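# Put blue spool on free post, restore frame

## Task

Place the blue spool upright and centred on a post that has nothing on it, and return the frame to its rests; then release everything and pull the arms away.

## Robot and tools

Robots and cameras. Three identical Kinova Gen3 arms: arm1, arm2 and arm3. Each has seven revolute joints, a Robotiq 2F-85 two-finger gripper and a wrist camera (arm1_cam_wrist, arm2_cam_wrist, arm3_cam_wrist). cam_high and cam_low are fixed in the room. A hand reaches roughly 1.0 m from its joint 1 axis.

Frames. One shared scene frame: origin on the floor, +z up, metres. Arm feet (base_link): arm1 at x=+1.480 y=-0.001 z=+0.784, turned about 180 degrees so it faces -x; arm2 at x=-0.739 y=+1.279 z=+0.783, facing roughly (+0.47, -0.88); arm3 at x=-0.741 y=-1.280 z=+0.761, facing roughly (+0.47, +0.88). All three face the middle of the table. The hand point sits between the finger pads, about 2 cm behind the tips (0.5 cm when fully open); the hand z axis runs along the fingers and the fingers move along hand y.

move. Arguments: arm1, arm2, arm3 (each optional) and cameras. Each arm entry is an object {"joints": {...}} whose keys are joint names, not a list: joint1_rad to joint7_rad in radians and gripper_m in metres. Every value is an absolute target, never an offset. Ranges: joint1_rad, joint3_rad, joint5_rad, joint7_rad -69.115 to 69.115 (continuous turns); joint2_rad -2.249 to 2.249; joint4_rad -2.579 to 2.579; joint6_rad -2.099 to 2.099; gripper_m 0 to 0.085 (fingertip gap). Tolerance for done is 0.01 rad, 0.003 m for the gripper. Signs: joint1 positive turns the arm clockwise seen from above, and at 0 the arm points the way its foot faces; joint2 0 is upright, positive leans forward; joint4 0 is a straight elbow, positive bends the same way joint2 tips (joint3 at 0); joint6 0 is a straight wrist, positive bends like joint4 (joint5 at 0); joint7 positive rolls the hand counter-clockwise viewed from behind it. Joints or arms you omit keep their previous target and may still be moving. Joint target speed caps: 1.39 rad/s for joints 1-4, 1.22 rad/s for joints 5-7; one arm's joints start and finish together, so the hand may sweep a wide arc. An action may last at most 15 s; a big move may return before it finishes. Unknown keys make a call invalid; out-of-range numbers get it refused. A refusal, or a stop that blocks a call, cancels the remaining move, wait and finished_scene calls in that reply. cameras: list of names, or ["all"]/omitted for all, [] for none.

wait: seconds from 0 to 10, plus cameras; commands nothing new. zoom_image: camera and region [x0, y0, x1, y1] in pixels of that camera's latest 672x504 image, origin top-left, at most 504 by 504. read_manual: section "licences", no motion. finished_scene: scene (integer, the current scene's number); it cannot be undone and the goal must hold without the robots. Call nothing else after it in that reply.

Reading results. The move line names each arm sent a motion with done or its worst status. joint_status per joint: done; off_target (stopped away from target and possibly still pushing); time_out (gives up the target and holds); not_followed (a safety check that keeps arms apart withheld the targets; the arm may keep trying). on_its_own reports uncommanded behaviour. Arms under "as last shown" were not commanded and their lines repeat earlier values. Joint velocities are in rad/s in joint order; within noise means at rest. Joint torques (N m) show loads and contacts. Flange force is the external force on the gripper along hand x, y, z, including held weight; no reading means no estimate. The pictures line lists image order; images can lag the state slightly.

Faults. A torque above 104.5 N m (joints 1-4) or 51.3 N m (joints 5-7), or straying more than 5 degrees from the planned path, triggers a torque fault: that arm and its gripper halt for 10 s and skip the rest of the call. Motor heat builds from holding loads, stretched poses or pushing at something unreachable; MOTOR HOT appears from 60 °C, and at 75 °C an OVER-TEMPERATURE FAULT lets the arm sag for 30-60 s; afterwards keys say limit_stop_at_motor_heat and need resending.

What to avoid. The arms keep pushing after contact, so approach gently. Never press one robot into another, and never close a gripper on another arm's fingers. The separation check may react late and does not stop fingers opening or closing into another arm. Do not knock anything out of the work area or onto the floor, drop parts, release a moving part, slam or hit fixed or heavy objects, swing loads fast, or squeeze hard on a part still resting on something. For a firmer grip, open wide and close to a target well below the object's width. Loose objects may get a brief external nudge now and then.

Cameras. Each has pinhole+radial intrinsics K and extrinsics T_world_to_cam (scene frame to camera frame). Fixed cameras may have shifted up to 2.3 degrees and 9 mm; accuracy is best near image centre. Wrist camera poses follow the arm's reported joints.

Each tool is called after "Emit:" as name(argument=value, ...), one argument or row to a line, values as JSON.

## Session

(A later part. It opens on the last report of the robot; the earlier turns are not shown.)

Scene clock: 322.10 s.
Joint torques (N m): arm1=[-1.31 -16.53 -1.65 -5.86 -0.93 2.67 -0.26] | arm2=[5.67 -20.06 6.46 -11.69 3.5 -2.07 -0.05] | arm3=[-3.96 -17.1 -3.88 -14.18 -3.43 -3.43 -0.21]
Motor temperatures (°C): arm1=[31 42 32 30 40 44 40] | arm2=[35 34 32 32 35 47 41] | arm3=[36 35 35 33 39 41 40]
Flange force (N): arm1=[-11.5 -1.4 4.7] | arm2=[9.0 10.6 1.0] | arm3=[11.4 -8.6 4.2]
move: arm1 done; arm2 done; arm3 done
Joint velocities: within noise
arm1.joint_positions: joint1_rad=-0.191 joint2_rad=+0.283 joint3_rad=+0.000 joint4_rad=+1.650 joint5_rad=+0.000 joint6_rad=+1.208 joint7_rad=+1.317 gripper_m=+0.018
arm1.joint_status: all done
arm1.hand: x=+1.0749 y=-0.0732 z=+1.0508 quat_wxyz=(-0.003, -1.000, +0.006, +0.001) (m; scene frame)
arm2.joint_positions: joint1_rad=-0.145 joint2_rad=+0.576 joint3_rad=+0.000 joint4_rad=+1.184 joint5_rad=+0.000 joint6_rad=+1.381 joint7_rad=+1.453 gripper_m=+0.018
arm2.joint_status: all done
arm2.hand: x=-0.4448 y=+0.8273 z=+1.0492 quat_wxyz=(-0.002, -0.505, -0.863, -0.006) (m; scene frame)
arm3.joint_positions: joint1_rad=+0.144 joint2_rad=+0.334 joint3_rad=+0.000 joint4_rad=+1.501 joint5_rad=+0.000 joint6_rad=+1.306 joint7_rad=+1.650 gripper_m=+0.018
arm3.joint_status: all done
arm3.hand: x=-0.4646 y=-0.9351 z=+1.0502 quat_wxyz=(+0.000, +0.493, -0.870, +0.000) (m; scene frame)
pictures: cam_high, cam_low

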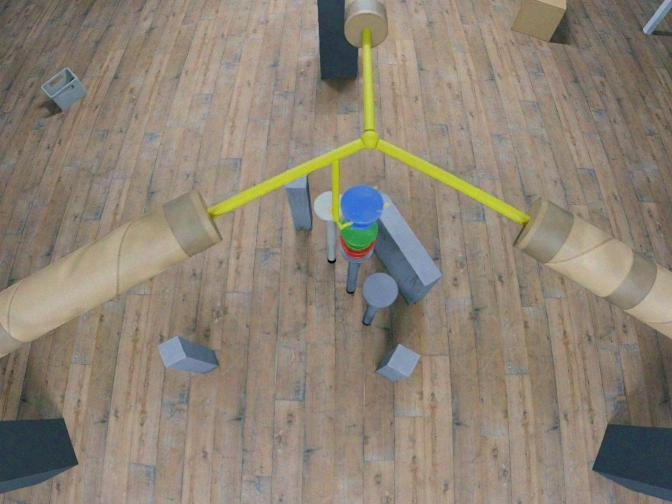

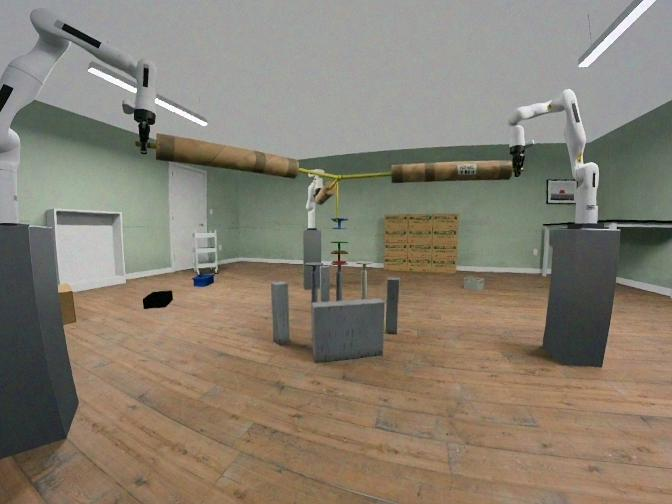

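Emit:
move(
  arm1={"joints":{"joint1_rad":-0.2329,"joint2_rad":0.4845,"joint4_rad":1.4431,"joint6_rad":1.214,"joint7_rad":1.2753}},
  arm2={"joints":{"joint1_rad":0.0084,"joint2_rad":0.5914,"joint4_rad":1.2558,"joint6_rad":1.2944,"joint7_rad":1.6063}},
  arm3={"joints":{"joint1_rad":0.0451,"joint2_rad":0.1902,"joint4_rad":1.7989,"joint6_rad":1.1525,"joint7_rad":1.551}},
  cameras=["cam_high","cam_low"],
)

Emit:
move(
  arm1={"joints":{"joint1_rad":-0.2639,"joint2_rad":0.7613,"joint4_rad":1.2787,"joint6_rad":1.1016,"joint7_rad":1.2443}},
  arm2={"joints":{"joint1_rad":0.1597,"joint2_rad":0.7132,"joint4_rad":1.3723,"joint6_rad":1.0561,"joint7_rad":1.7576}},
  arm3={"joints":{"joint1_rad":-0.1009,"joint2_rad":0.1898,"joint4_rad":2.1912,"joint6_rad":0.7606,"joint7_rad":1.405}},
)

Emit:
zoom_image(
  camera="cam_low",
  region=[290, 200, 370, 290],
)

Emit:
zoom_image(
  camera="cam_high",
  region=[290, 180, 450, 340],
)

Scene clock: 338.17 s.
Joint torques (N m): arm1=[-2.95 -20.33 -2.92 -5.66 -1.58 2.86 -0.27] | arm2=[4.74 -20.22 5.99 -10.59 3.04 -1.16 0] | arm3=[-2.06 -13.92 -2.57 -13.78 -2.37 -3.24 -0.06]
Motor temperatures (°C): arm1=[31 42 32 30 40 44 40] | arm2=[35 34 32 32 35 47 41] | arm3=[36 35 35 34 39 41 40]
Flange force (N): arm1=[-12.9 -3.1 4.7] | arm2=[4.7 10.1 1.1] | arm3=[9.5 -6.3 4.0]
move: arm1 done; arm2 done; arm3 done
TORQUE WARNING: arm3's joint6_rad reached its warning level (29.4 N m). A warning alone does not stop the arm.
Joint velocities: within noise
arm1.joint_positions: joint1_rad=-0.233 joint2_rad=+0.485 joint3_rad=+0.000 joint4_rad=+1.443 joint5_rad=+0.000 joint6_rad=+1.214 joint7_rad=+1.275 gripper_m=+0.018
arm1.joint_status: all done
arm1.hand: x=+1.0023 y=-0.1125 z=+1.0211 quat_wxyz=(-0.003, -1.000, +0.006, +0.001) (m; scene frame)
arm2.joint_positions: joint1_rad=+0.008 joint2_rad=+0.591 joint3_rad=+0.000 joint4_rad=+1.256 joint5_rad=+0.000 joint6_rad=+1.294 joint7_rad=+1.606 gripper_m=+0.018
arm2.joint_status: all done
arm2.hand: x=-0.5171 y=+0.7884 z=+1.0182 quat_wxyz=(-0.002, -0.505, -0.863, -0.006) (m; scene frame)
arm3.joint_positions: joint1_rad=+0.045 joint2_rad=+0.190 joint3_rad=+0.000 joint4_rad=+1.799 joint5_rad=+0.000 joint6_rad=+1.152 joint7_rad=+1.551 gripper_m=+0.018
arm3.joint_status: all done
arm3.hand: x=-0.5371 y=-0.9742 z=+1.0202 quat_wxyz=(+0.000, +0.493, -0.870, +0.000) (m; scene frame)
pictures: cam_high, cam_low

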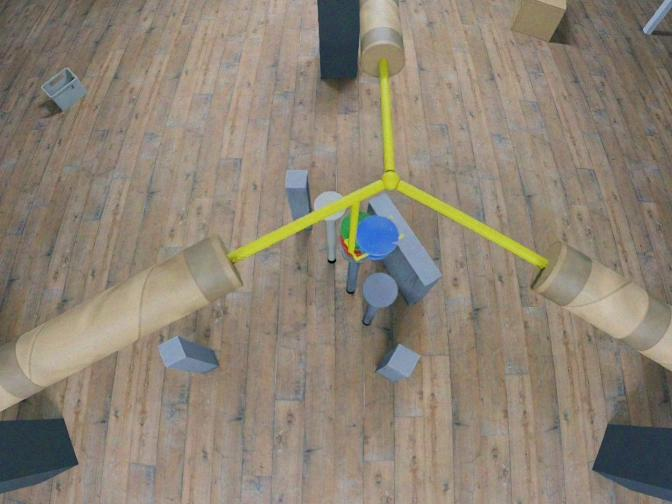

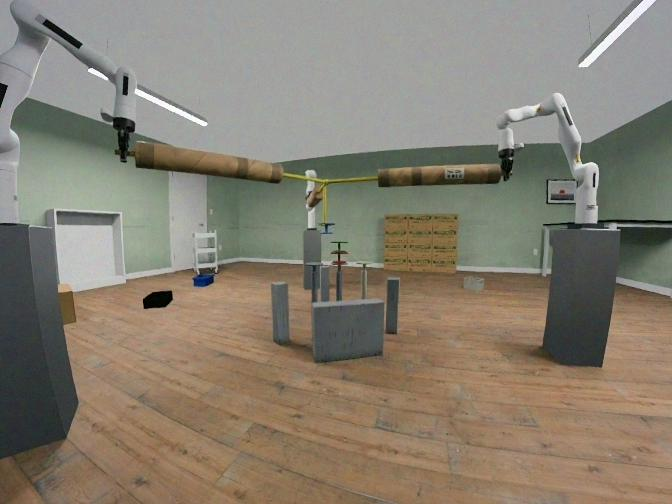

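Scene clock: 339.77 s.
Joint torques (N m): arm1=[-4.78 -24.37 -4.26 -7.2 -2.03 1.01 -0.2] | arm2=[2.48 -20.5 4.03 -4.62 1.43 2.3 0.02] | arm3=[1.51 -11.97 0.95 -8.72 0.52 -1.26 0.11]
Motor temperatures (°C): arm1=[31 42 32 30 40 44 40] | arm2=[35 34 32 32 35 47 41] | arm3=[36 35 35 34 39 41 40]
Flange force (N): arm1=[-8.9 -5.8 4.2] | arm2=[-8.5 3.5 1.0] | arm3=[2.9 4.2 3.8]
move: arm1 done; arm2 done; arm3 done
TORQUE WARNING: arm3's joint6_rad reached its warning level (29.4 N m). A warning alone does not stop the arm.
Joint velocities: within noise
arm1.joint_positions: joint1_rad=-0.264 joint2_rad=+0.761 joint3_rad=+0.000 joint4_rad=+1.279 joint5_rad=+0.000 joint6_rad=+1.102 joint7_rad=+1.244 gripper_m=+0.018
arm1.joint_status: all done
arm1.hand: x=+0.9298 y=-0.1525 z=+0.9213 quat_wxyz=(-0.003, -1.000, +0.006, +0.001) (m; scene frame)
arm2.joint_positions: joint1_rad=+0.160 joint2_rad=+0.713 joint3_rad=+0.000 joint4_rad=+1.372 joint5_rad=+0.000 joint6_rad=+1.056 joint7_rad=+1.758 gripper_m=+0.018
arm2.joint_status: all done
arm2.hand: x=-0.5887 y=+0.7498 z=+0.9171 quat_wxyz=(-0.002, -0.505, -0.863, -0.006) (m; scene frame)
arm3.joint_positions: joint1_rad=-0.101 joint2_rad=+0.190 joint3_rad=+0.000 joint4_rad=+2.191 joint5_rad=+0.000 joint6_rad=+0.761 joint7_rad=+1.405 gripper_m=+0.018
arm3.joint_status: all done
arm3.hand: x=-0.6095 y=-1.0137 z=+0.9202 quat_wxyz=(+0.000, +0.493, -0.870, +0.000) (m; scene frame)
pictures: arm1_cam_wrist, arm2_cam_wrist, arm3_cam_wrist, cam_high, cam_low
camera_calibration:
arm1_cam_wrist: T_world_to_cam=[[-0.0249919, -0.999686, -0.00173562, -0.125407], [-0.999611, 0.0250114, -0.0123, 0.996983], [0.0123396, 0.00142755, -0.999923, 1.05714], [0, 0, 0, 1]] pos_world=[0.980416, -0.151813, 1.0691]
arm2_cam_wrist: T_world_to_cam=[[0.848135, 0.528816, 0.0319539, 0.0709329], [0.529157, -0.84852, -0.00268673, 1.00254], [0.0256927, 0.0191873, -0.999486, 1.06526], [0, 0, 0, 1]] pos_world=[-0.61803, 0.792722, 1.06514]
arm3_cam_wrist: T_world_to_cam=[[-0.856481, 0.51549, 0.0266499, -0.0294199], [0.515959, 0.85648, 0.0151008, 1.222], [-0.0150408, 0.0266838, -0.999531, 1.08932], [0, 0, 0, 1]] pos_world=[-0.639315, -1.06052, 1.07114]

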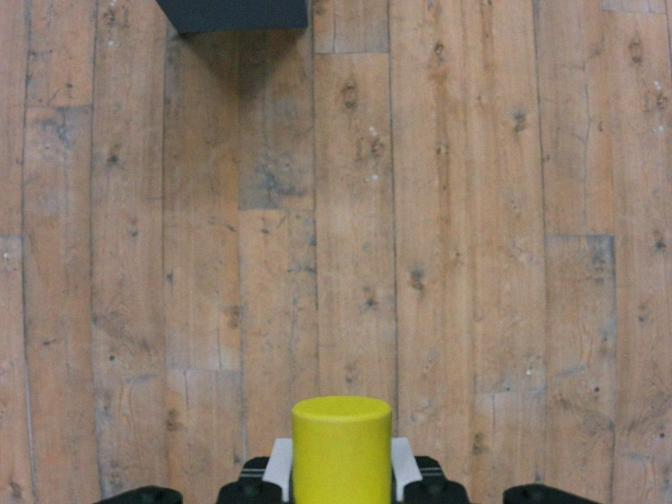

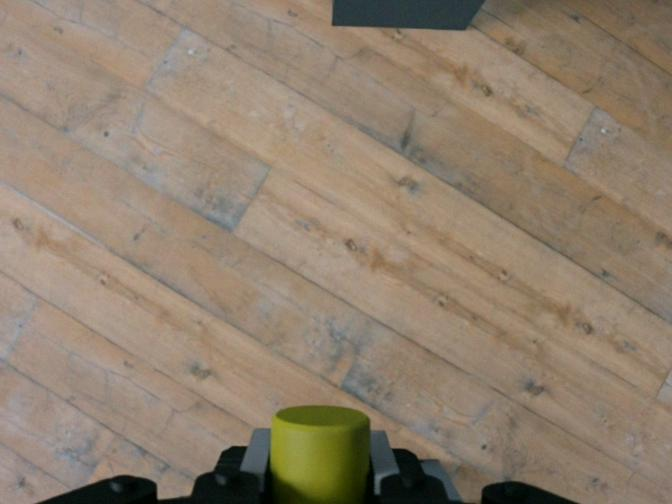

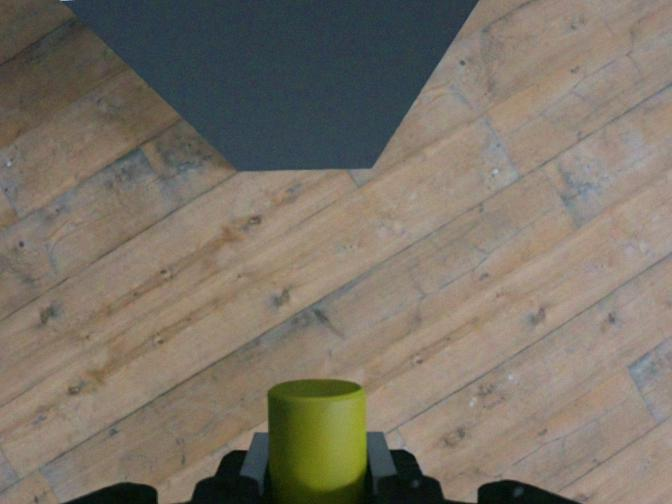

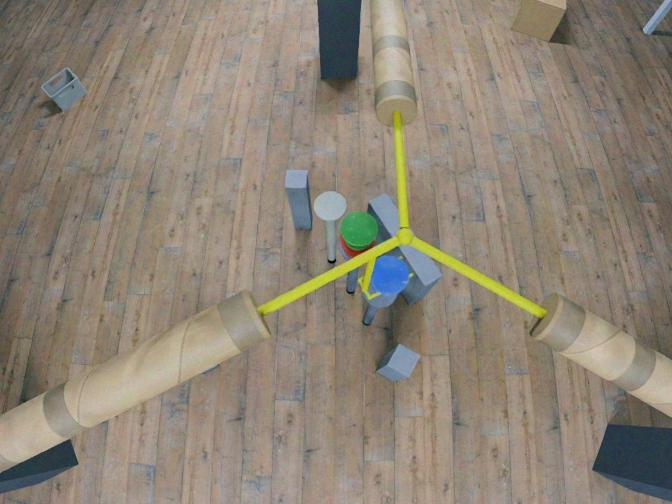

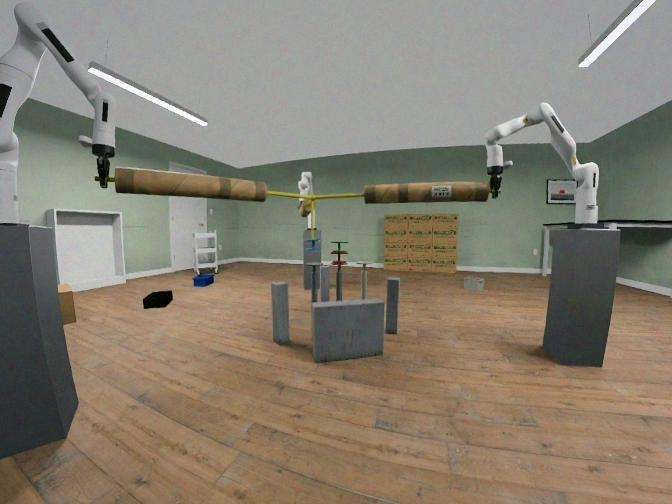

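Scaled by 5.600 from the camera's 672x504 image, which has a finer 960x720 frame.

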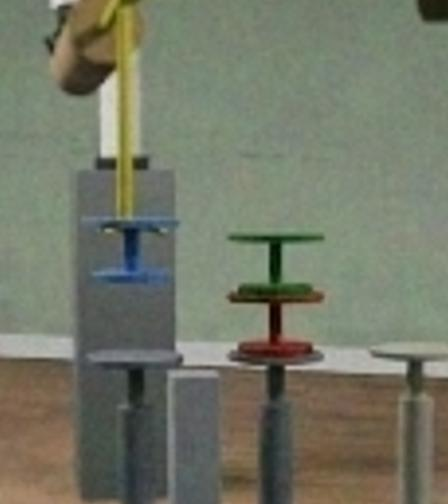

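Scaled by 3.150 from the camera's 672x504 image, which has a finer 960x720 frame.

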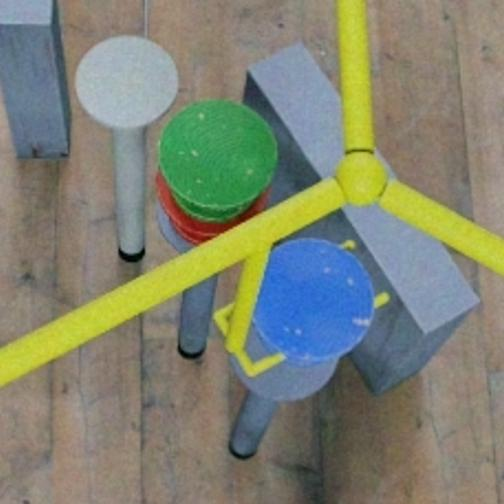

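Emit:
move(
  arm1={"joints":{"joint1_rad":-0.2628,"joint2_rad":0.8299,"joint4_rad":1.3615,"joint6_rad":0.9502,"joint7_rad":1.2454}},
  arm2={"joints":{"joint1_rad":0.1516,"joint2_rad":0.7873,"joint4_rad":1.4348,"joint6_rad":0.9195,"joint7_rad":1.7495}},
  arm3={"joints":{"joint1_rad":-0.0909,"joint2_rad":0.3409,"joint4_rad":2.2697,"joint6_rad":0.531,"joint7_rad":1.415}},
  cameras=["cam_high","cam_low"],
)

Emit:
zoom_image(
  camera="cam_low",
  region=[290, 210, 350, 270],
)

Emit:
zoom_image(
  camera="cam_high",
  region=[320, 220, 440, 340],
)

Scene clock: 363.77 s.
Joint torques (N m): arm1=[-5.91 -25.02 -5.48 -7.93 -2.31 0.07 -0.19] | arm2=[2.1 -19.6 3.7 -1.12 1.09 3.89 0.08] | arm3=[2.79 -13.23 2.43 -6.26 1.01 -0.94 0.09]
Motor temperatures (°C): arm1=[31 42 32 30 40 44 40] | arm2=[35 35 32 31 35 47 41] | arm3=[36 35 35 34 39 41 40]
Flange force (N): arm1=[-5.6 -8.8 4.7] | arm2=[-13.5 1.7 1.2] | arm3=[2.2 8.8 3.7]
move: arm1 done; arm2 done; arm3 done
Joint velocities: within noise
arm1.joint_positions: joint1_rad=-0.263 joint2_rad=+0.830 joint3_rad=+0.000 joint4_rad=+1.361 joint5_rad=+0.000 joint6_rad=+0.950 joint7_rad=+1.245 gripper_m=+0.018
arm1.joint_status: all done
arm1.hand: x=+0.9338 y=-0.1507 z=+0.8600 quat_wxyz=(-0.003, -1.000, +0.006, +0.001) (m; scene frame)
arm2.joint_positions: joint1_rad=+0.152 joint2_rad=+0.787 joint3_rad=+0.000 joint4_rad=+1.435 joint5_rad=+0.000 joint6_rad=+0.919 joint7_rad=+1.750 gripper_m=+0.018
arm2.joint_status: all done
arm2.hand: x=-0.5841 y=+0.7524 z=+0.8601 quat_wxyz=(-0.002, -0.505, -0.863, -0.006) (m; scene frame)
arm3.joint_positions: joint1_rad=-0.091 joint2_rad=+0.341 joint3_rad=+0.000 joint4_rad=+2.270 joint5_rad=+0.000 joint6_rad=+0.531 joint7_rad=+1.415 gripper_m=+0.018
arm3.joint_status: all done
arm3.hand: x=-0.6055 y=-1.0116 z=+0.8602 quat_wxyz=(+0.000, +0.493, -0.870, +0.000) (m; scene frame)
pictures: cam_high, cam_low

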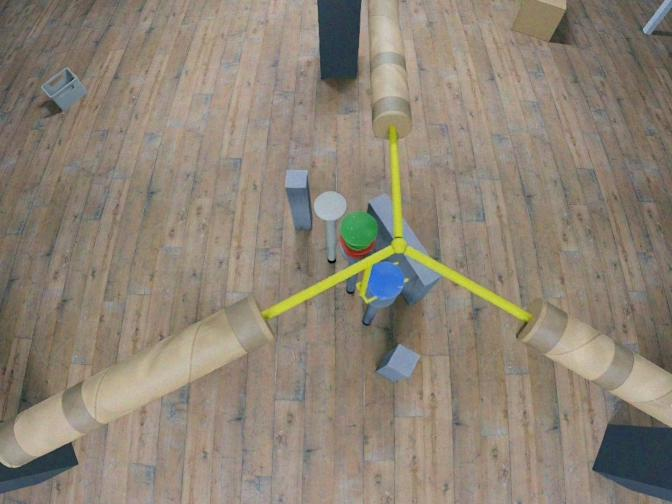

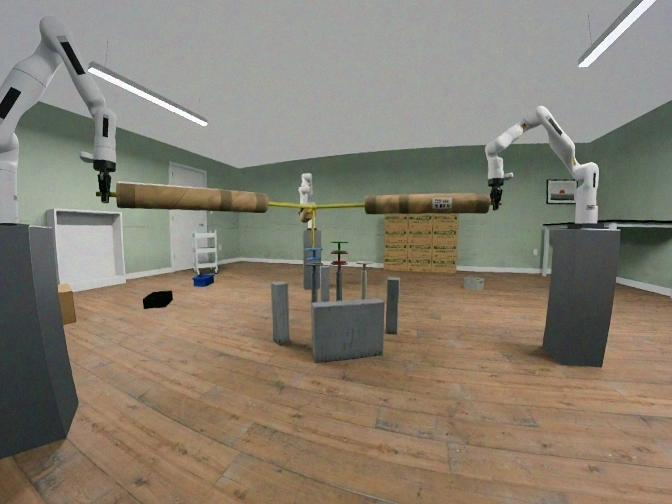

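Scaled by 8.400 from the camera's 672x504 image, which has a finer 960x720 frame.

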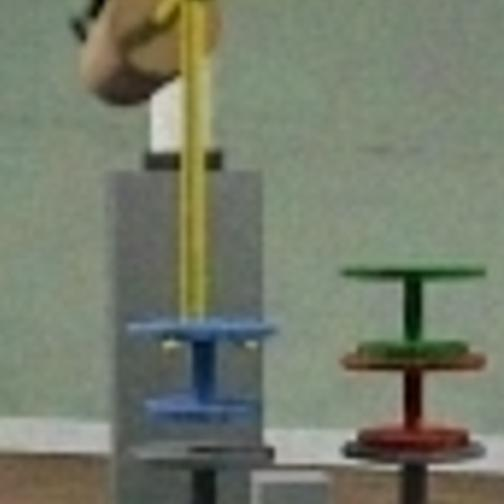

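Scaled by 4.200 from the camera's 672x504 image, which has a finer 960x720 frame.

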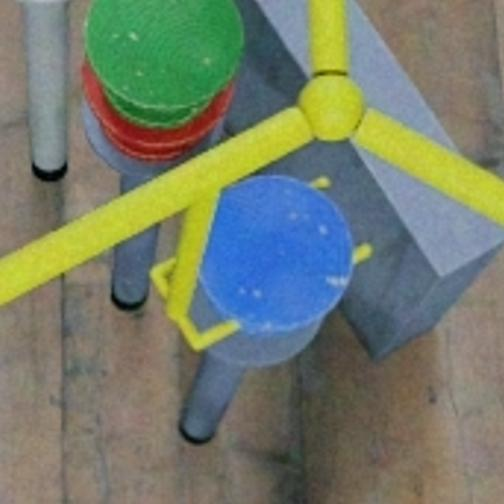

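Emit:
move(
  arm1={"joints":{"joint2_rad":0.8537,"joint4_rad":1.3715,"joint6_rad":0.9164}},
  arm2={"joints":{"joint2_rad":0.8119,"joint4_rad":1.4453,"joint6_rad":0.8844}},
  arm3={"joints":{"joint2_rad":0.3863,"joint4_rad":2.2868,"joint6_rad":0.4685}},
  cameras=[],
)

Emit:
move(
  arm1={"joints":{"joint2_rad":0.8716,"joint4_rad":1.3791,"joint6_rad":0.8909}},
  arm2={"joints":{"joint2_rad":0.8304,"joint4_rad":1.4532,"joint6_rad":0.858}},
  arm3={"joints":{"joint2_rad":0.4203,"joint4_rad":2.2997,"joint6_rad":0.4217}},
  cameras=[],
)

Emit:
move(
  arm1={"joints":{"joint2_rad":0.8894,"joint4_rad":1.3866,"joint6_rad":0.8656}},
  arm2={"joints":{"joint2_rad":0.8488,"joint4_rad":1.4611,"joint6_rad":0.8317}},
  arm3={"joints":{"joint2_rad":0.4543,"joint4_rad":2.3125,"joint6_rad":0.3748}},
  cameras=["cam_high","cam_low"],
)

Emit:
zoom_image(
  camera="cam_low",
  region=[290, 210, 350, 270],
)

Emit:
zoom_image(
  camera="cam_high",
  region=[320, 220, 440, 340],
)

Scene clock: 380.67 s.
Joint torques (N m): arm1=[-6.11 -26.47 -5.6 -10.84 -2.29 -2.03 -0.21] | arm2=[2.01 -20.31 3.7 -2.55 1.09 2.77 0.09] | arm3=[3.45 -15.03 3.4 -9.93 1.25 -3.1 0.13]
Motor temperatures (°C): arm1=[31 43 32 30 40 44 40] | arm2=[35 35 32 31 35 47 41] | arm3=[36 34 35 33 39 41 40]
Flange force (N): arm1=[0.0 -10.8 4.3] | arm2=[-10.3 2.3 1.1] | arm3=[9.9 10.6 3.9]
move: arm1 done; arm2 done; arm3 done
Joint velocities: within noise
arm1.joint_positions: joint1_rad=-0.263 joint2_rad=+0.854 joint3_rad=+0.000 joint4_rad=+1.372 joint5_rad=+0.000 joint6_rad=+0.916 joint7_rad=+1.245 gripper_m=+0.018
arm1.joint_status: all done
arm1.hand: x=+0.9335 y=-0.1509 z=+0.8440 quat_wxyz=(-0.003, -1.000, +0.006, +0.001) (m; scene frame)
arm2.joint_positions: joint1_rad=+0.152 joint2_rad=+0.812 joint3_rad=+0.000 joint4_rad=+1.445 joint5_rad=+0.000 joint6_rad=+0.884 joint7_rad=+1.750 gripper_m=+0.018
arm2.joint_status: all done
arm2.hand: x=-0.5839 y=+0.7522 z=+0.8440 quat_wxyz=(-0.002, -0.505, -0.863, -0.006) (m; scene frame)
arm3.joint_positions: joint1_rad=-0.091 joint2_rad=+0.386 joint3_rad=+0.000 joint4_rad=+2.287 joint5_rad=+0.000 joint6_rad=+0.469 joint7_rad=+1.415 gripper_m=+0.018
arm3.joint_status: all done
arm3.hand: x=-0.6053 y=-1.0110 z=+0.8440 quat_wxyz=(+0.000, +0.493, -0.870, +0.000) (m; scene frame)
pictures: none
No camera images: "cameras" was empty.

Scene clock: 381.40 s.
Joint torques (N m): arm1=[-5.78 -26.65 -5.24 -11.03 -2.07 -2.23 -0.14] | arm2=[1.22 -19.84 3.06 -1.49 0.72 3.2 0.1] | arm3=[3.83 -14.92 3.89 -8.15 1.26 -2.42 0.09]
Motor temperatures (°C): arm1=[31 43 32 30 40 44 40] | arm2=[35 35 32 31 35 47 41] | arm3=[36 34 35 33 39 41 40]
Flange force (N): arm1=[1.1 -10.4 4.1] | arm2=[-11.6 0.5 0.8] | arm3=[7.5 11.9 3.9]
move: arm1 done; arm2 done; arm3 done
Joint velocities: within noise
arm1.joint_positions: joint1_rad=-0.263 joint2_rad=+0.872 joint3_rad=+0.000 joint4_rad=+1.379 joint5_rad=+0.000 joint6_rad=+0.891 joint7_rad=+1.245 gripper_m=+0.018
arm1.joint_status: all done
arm1.hand: x=+0.9335 y=-0.1510 z=+0.8320 quat_wxyz=(-0.003, -1.000, +0.006, +0.001) (m; scene frame)
arm2.joint_positions: joint1_rad=+0.152 joint2_rad=+0.830 joint3_rad=+0.000 joint4_rad=+1.453 joint5_rad=+0.000 joint6_rad=+0.858 joint7_rad=+1.750 gripper_m=+0.018
arm2.joint_status: all done
arm2.hand: x=-0.5838 y=+0.7523 z=+0.8320 quat_wxyz=(-0.002, -0.505, -0.863, -0.006) (m; scene frame)
arm3.joint_positions: joint1_rad=-0.091 joint2_rad=+0.420 joint3_rad=+0.000 joint4_rad=+2.300 joint5_rad=+0.000 joint6_rad=+0.422 joint7_rad=+1.415 gripper_m=+0.018
arm3.joint_status: all done
arm3.hand: x=-0.6053 y=-1.0112 z=+0.8320 quat_wxyz=(+0.000, +0.493, -0.870, +0.000) (m; scene frame)
pictures: none
No camera images: "cameras" was empty.

Scene clock: 382.13 s.
Joint torques (N m): arm1=[-5.5 -25.91 -5.12 -9 -1.96 -1.02 -0.14] | arm2=[0.87 -18.77 2.68 0.85 0.47 4.57 0.11] | arm3=[3.77 -13.75 3.58 -3.78 0.98 -0.44 0.02]
Motor temperatures (°C): arm1=[31 43 32 30 40 44 40] | arm2=[35 35 32 31 35 47 41] | arm3=[36 34 35 33 39 41 40]
Flange force (N): arm1=[-2.2 -8.9 4.3] | arm2=[-15.1 -1.0 1.0] | arm3=[0.8 12.1 3.7]
move: arm1 done; arm2 done; arm3 done
Joint velocities: within noise
arm1.joint_positions: joint1_rad=-0.263 joint2_rad=+0.889 joint3_rad=+0.000 joint4_rad=+1.387 joint5_rad=+0.000 joint6_rad=+0.866 joint7_rad=+1.245 gripper_m=+0.018
arm1.joint_status: all done
arm1.hand: x=+0.9338 y=-0.1509 z=+0.8201 quat_wxyz=(-0.003, -1.000, +0.006, +0.001) (m; scene frame)
arm2.joint_positions: joint1_rad=+0.152 joint2_rad=+0.849 joint3_rad=+0.000 joint4_rad=+1.461 joint5_rad=+0.000 joint6_rad=+0.832 joint7_rad=+1.750 gripper_m=+0.018
arm2.joint_status: all done
arm2.hand: x=-0.5838 y=+0.7527 z=+0.8201 quat_wxyz=(-0.002, -0.505, -0.863, -0.006) (m; scene frame)
arm3.joint_positions: joint1_rad=-0.091 joint2_rad=+0.454 joint3_rad=+0.000 joint4_rad=+2.313 joint5_rad=+0.000 joint6_rad=+0.375 joint7_rad=+1.415 gripper_m=+0.018
arm3.joint_status: all done
arm3.hand: x=-0.6055 y=-1.0117 z=+0.8202 quat_wxyz=(+0.000, +0.493, -0.870, +0.000) (m; scene frame)
pictures: cam_high, cam_low

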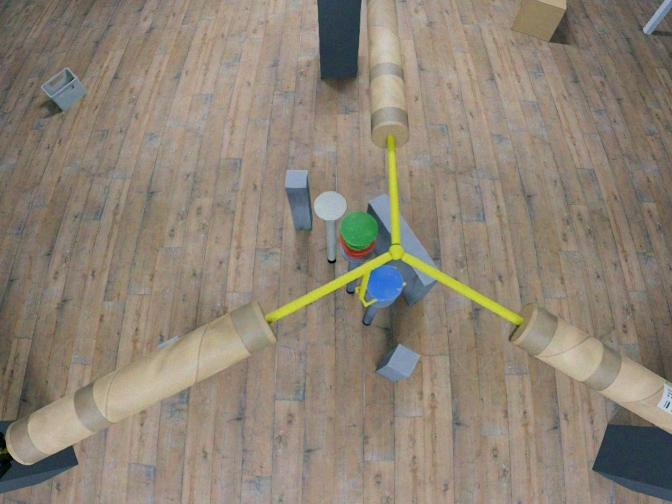

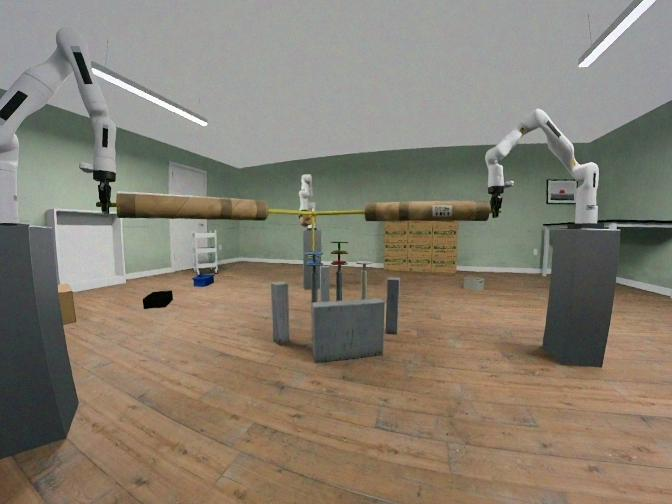

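Scaled by 8.400 from the camera's 672x504 image, which has a finer 960x720 frame.

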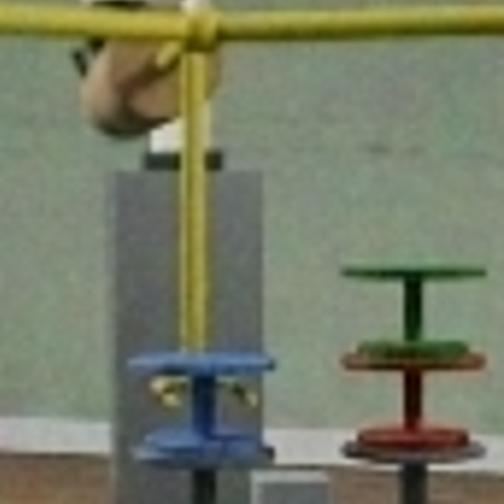

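Scaled by 4.200 from the camera's 672x504 image, which has a finer 960x720 frame.

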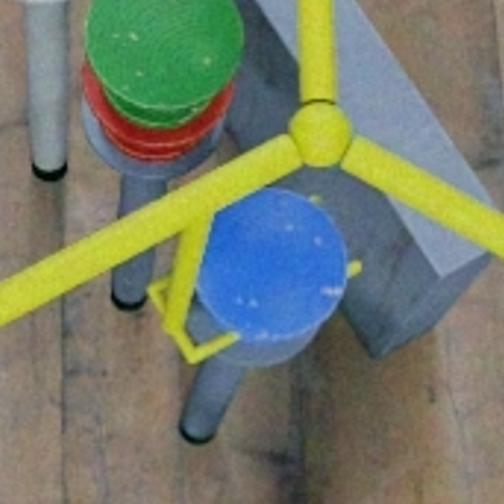

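Emit:
move(
  arm1={"joints":{"joint1_rad":-0.1364,"joint2_rad":0.9315,"joint4_rad":1.2887,"joint6_rad":0.9214,"joint7_rad":1.3718}},
  arm2={"joints":{"joint1_rad":0.1779,"joint2_rad":0.7315,"joint4_rad":1.746,"joint6_rad":0.6641,"joint7_rad":1.7758}},
  arm3={"joints":{"joint1_rad":-0.2575,"joint2_rad":0.514,"joint4_rad":2.1617,"joint6_rad":0.4659,"joint7_rad":1.2484}},
  cameras=["cam_high","cam_low"],
)

Emit:
zoom_image(
  camera="cam_low",
  region=[290, 210, 350, 270],
)

Emit:
move(
  arm1={"joints":{"joint1_rad":-0.0203,"joint2_rad":0.9942,"joint4_rad":1.1418,"joint6_rad":1.0056,"joint7_rad":1.4879}},
  arm2={"joints":{"joint1_rad":0.2139,"joint2_rad":0.6337,"joint4_rad":1.9992,"joint6_rad":0.5087,"joint7_rad":1.8118}},
  arm3={"joints":{"joint1_rad":-0.3792,"joint2_rad":0.5903,"joint4_rad":1.9776,"joint6_rad":0.5737,"joint7_rad":1.1267}},
)

Emit:
zoom_image(
  camera="cam_high",
  region=[290, 180, 450, 340],
)

Scene clock: 411.20 s.
Joint torques (N m): arm1=[-5.18 -26.39 -4.55 -8.47 -1.75 -0.52 -0.14] | arm2=[0.23 -16.46 2.05 1.39 0.34 3.62 0.2] | arm3=[3.69 -15.36 3.45 -3.35 1.17 0.09 0.12]
Motor temperatures (°C): arm1=[31 43 32 30 40 44 40] | arm2=[35 35 32 31 35 47 41] | arm3=[36 34 35 33 39 41 40]
Flange force (N): arm1=[-2.7 -8.0 4.2] | arm2=[-13.7 -2.1 0.3] | arm3=[-0.2 10.9 3.4]
move: arm1 done; arm2 done; arm3 done
TORQUE WARNING: arm2's joint4_rad reached its warning level (56.7 N m). A warning alone does not stop the arm.
Joint velocities: within noise
arm1.joint_positions: joint1_rad=-0.136 joint2_rad=+0.931 joint3_rad=+0.000 joint4_rad=+1.289 joint5_rad=+0.000 joint6_rad=+0.921 joint7_rad=+1.372 gripper_m=+0.018
arm1.joint_status: all done
arm1.hand: x=+0.8976 y=-0.0848 z=+0.8195 quat_wxyz=(-0.003, -1.000, +0.006, +0.001) (m; scene frame)
arm2.joint_positions: joint1_rad=+0.178 joint2_rad=+0.731 joint3_rad=+0.000 joint4_rad=+1.746 joint5_rad=+0.000 joint6_rad=+0.664 joint7_rad=+1.776 gripper_m=+0.018
arm2.joint_status: all done
arm2.hand: x=-0.6197 y=+0.8186 z=+0.8196 quat_wxyz=(-0.002, -0.505, -0.863, -0.006) (m; scene frame)
arm3.joint_positions: joint1_rad=-0.258 joint2_rad=+0.514 joint3_rad=+0.000 joint4_rad=+2.162 joint5_rad=+0.000 joint6_rad=+0.466 joint7_rad=+1.248 gripper_m=+0.018
arm3.joint_status: all done
arm3.hand: x=-0.6416 y=-0.9457 z=+0.8202 quat_wxyz=(+0.000, +0.493, -0.870, +0.000) (m; scene frame)
pictures: cam_high, cam_low

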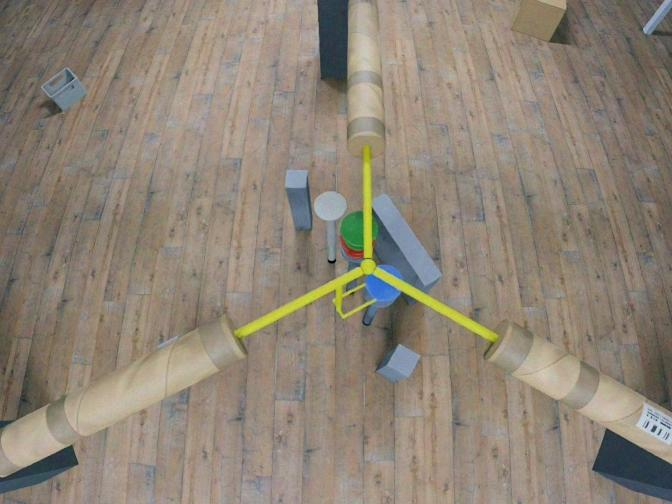

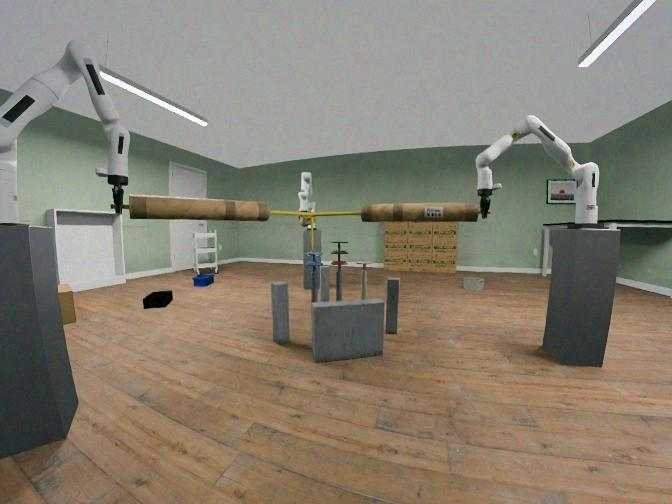

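Scaled by 8.400 from the camera's 672x504 image, which has a finer 960x720 frame.

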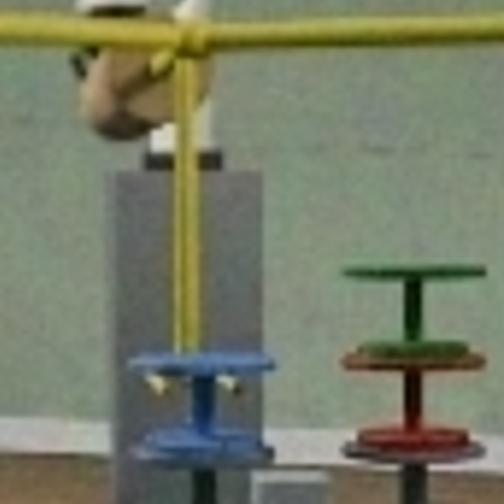

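Scene clock: 412.57 s.
Joint torques (N m): arm1=[-4.73 -27.26 -3.94 -8.15 -1.64 -0.01 -0.1] | arm2=[0.13 -13.75 1.87 2.27 0.25 3.14 0.22] | arm3=[3.55 -17.56 3.31 -3.84 1.13 0.49 0.2]
Motor temperatures (°C): arm1=[32 43 32 30 40 44 40] | arm2=[35 35 32 31 35 48 41] | arm3=[36 34 35 33 39 41 40]
Flange force (N): arm1=[-3.5 -7.0 4.2] | arm2=[-12.4 -2.5 -0.6] | arm3=[-0.2 9.5 4.0]
move: arm1 done; arm2 done; arm3 done
TORQUE WARNING: arm2's joint4_rad reached its warning level (56.7 N m). A warning alone does not stop the arm.
Joint velocities: within noise
arm1.joint_positions: joint1_rad=-0.020 joint2_rad=+0.994 joint3_rad=+0.000 joint4_rad=+1.142 joint5_rad=+0.000 joint6_rad=+1.006 joint7_rad=+1.488 gripper_m=+0.018
arm1.joint_status: all done
arm1.hand: x=+0.8617 y=-0.0189 z=+0.8193 quat_wxyz=(-0.003, -1.000, +0.006, +0.001) (m; scene frame)
arm2.joint_positions: joint1_rad=+0.214 joint2_rad=+0.634 joint3_rad=+0.000 joint4_rad=+1.999 joint5_rad=+0.000 joint6_rad=+0.509 joint7_rad=+1.812 gripper_m=+0.018
arm2.joint_status: all done
arm2.hand: x=-0.6557 y=+0.8845 z=+0.8188 quat_wxyz=(-0.002, -0.505, -0.863, -0.006) (m; scene frame)
arm3.joint_positions: joint1_rad=-0.379 joint2_rad=+0.590 joint3_rad=+0.000 joint4_rad=+1.978 joint5_rad=+0.000 joint6_rad=+0.574 joint7_rad=+1.127 gripper_m=+0.018
arm3.joint_status: all done
arm3.hand: x=-0.6776 y=-0.8797 z=+0.8201 quat_wxyz=(+0.000, +0.493, -0.870, +0.000) (m; scene frame)
pictures: arm1_cam_wrist, arm2_cam_wrist, arm3_cam_wrist, cam_high, cam_low
camera_calibration:
arm1_cam_wrist: T_world_to_cam=[[-0.0252899, -0.999678, -0.00193611, 0.00673914], [-0.999605, 0.0253117, -0.0121957, 0.924212], [0.0122408, 0.00162691, -0.999924, 0.955894], [0, 0, 0, 1]] pos_world=[0.912316, -0.0182116, 0.967105]
arm2_cam_wrist: T_world_to_cam=[[0.848016, 0.529011, 0.0318787, 0.05948], [0.529343, -0.848405, -0.0023712, 1.15174], [0.0257917, 0.0188856, -0.999489, 0.9664], [0, 0, 0, 1]] pos_world=[-0.685029, 0.927422, 0.966741]
arm3_cam_wrist: T_world_to_cam=[[-0.856547, 0.515376, 0.026718, -0.154287], [0.515843, 0.856555, 0.0148291, 1.14408], [-0.0152429, 0.0264841, -0.999533, 0.984342], [0, 0, 0, 1]] pos_world=[-0.707314, -0.926519, 0.971038]

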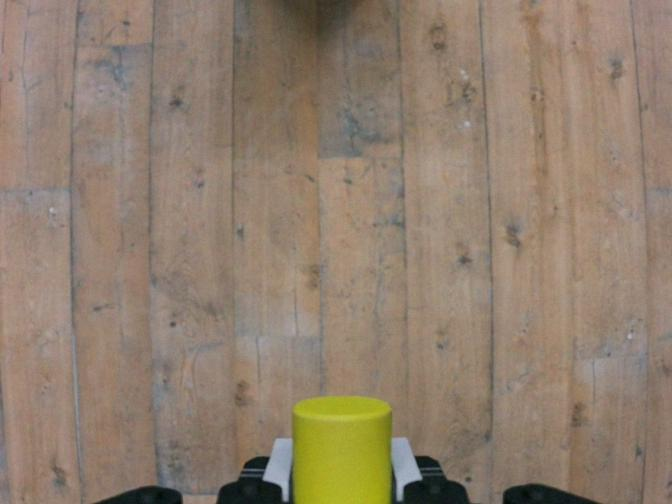

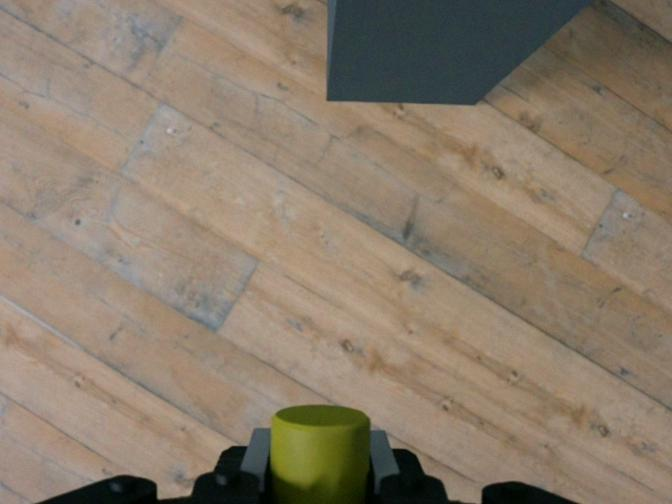

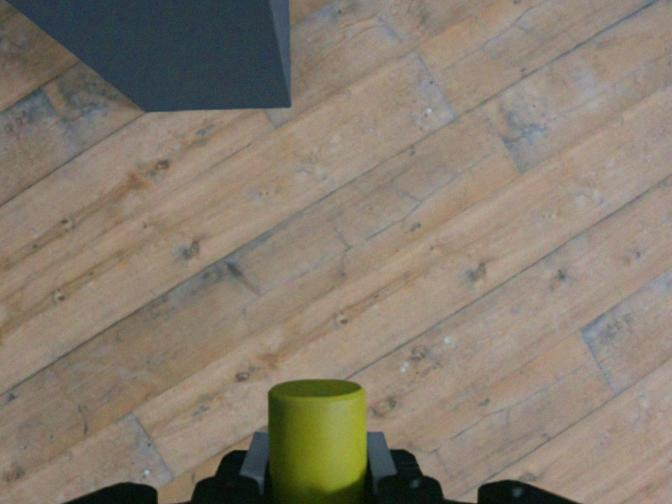

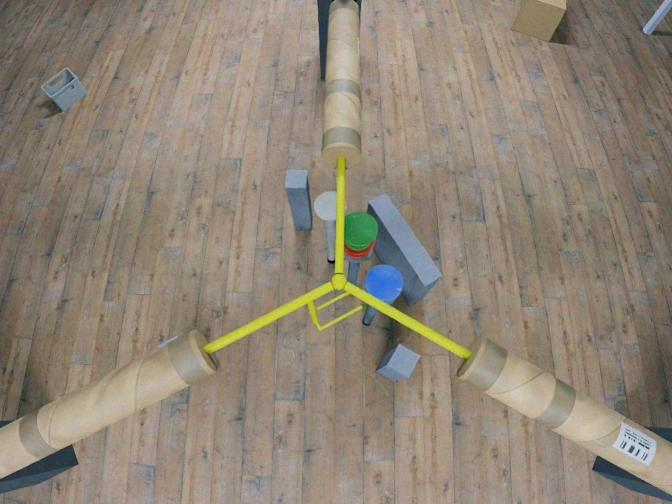

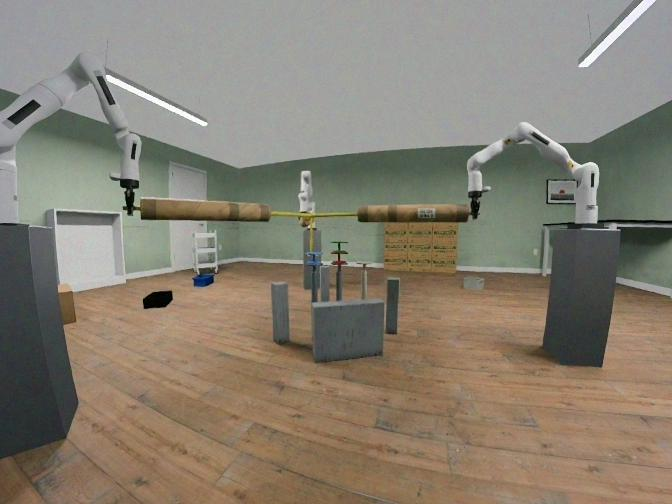

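Scaled by 3.150 from the camera's 672x504 image, which has a finer 960x720 frame.

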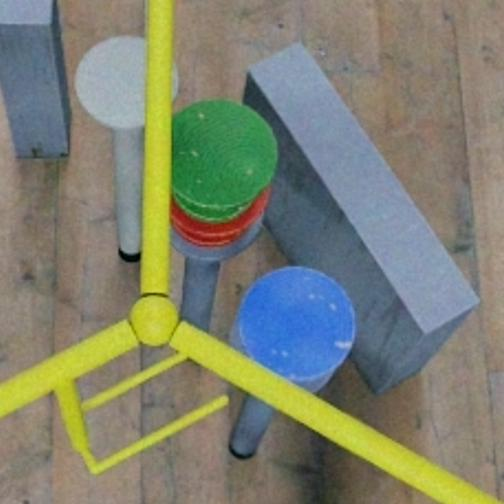

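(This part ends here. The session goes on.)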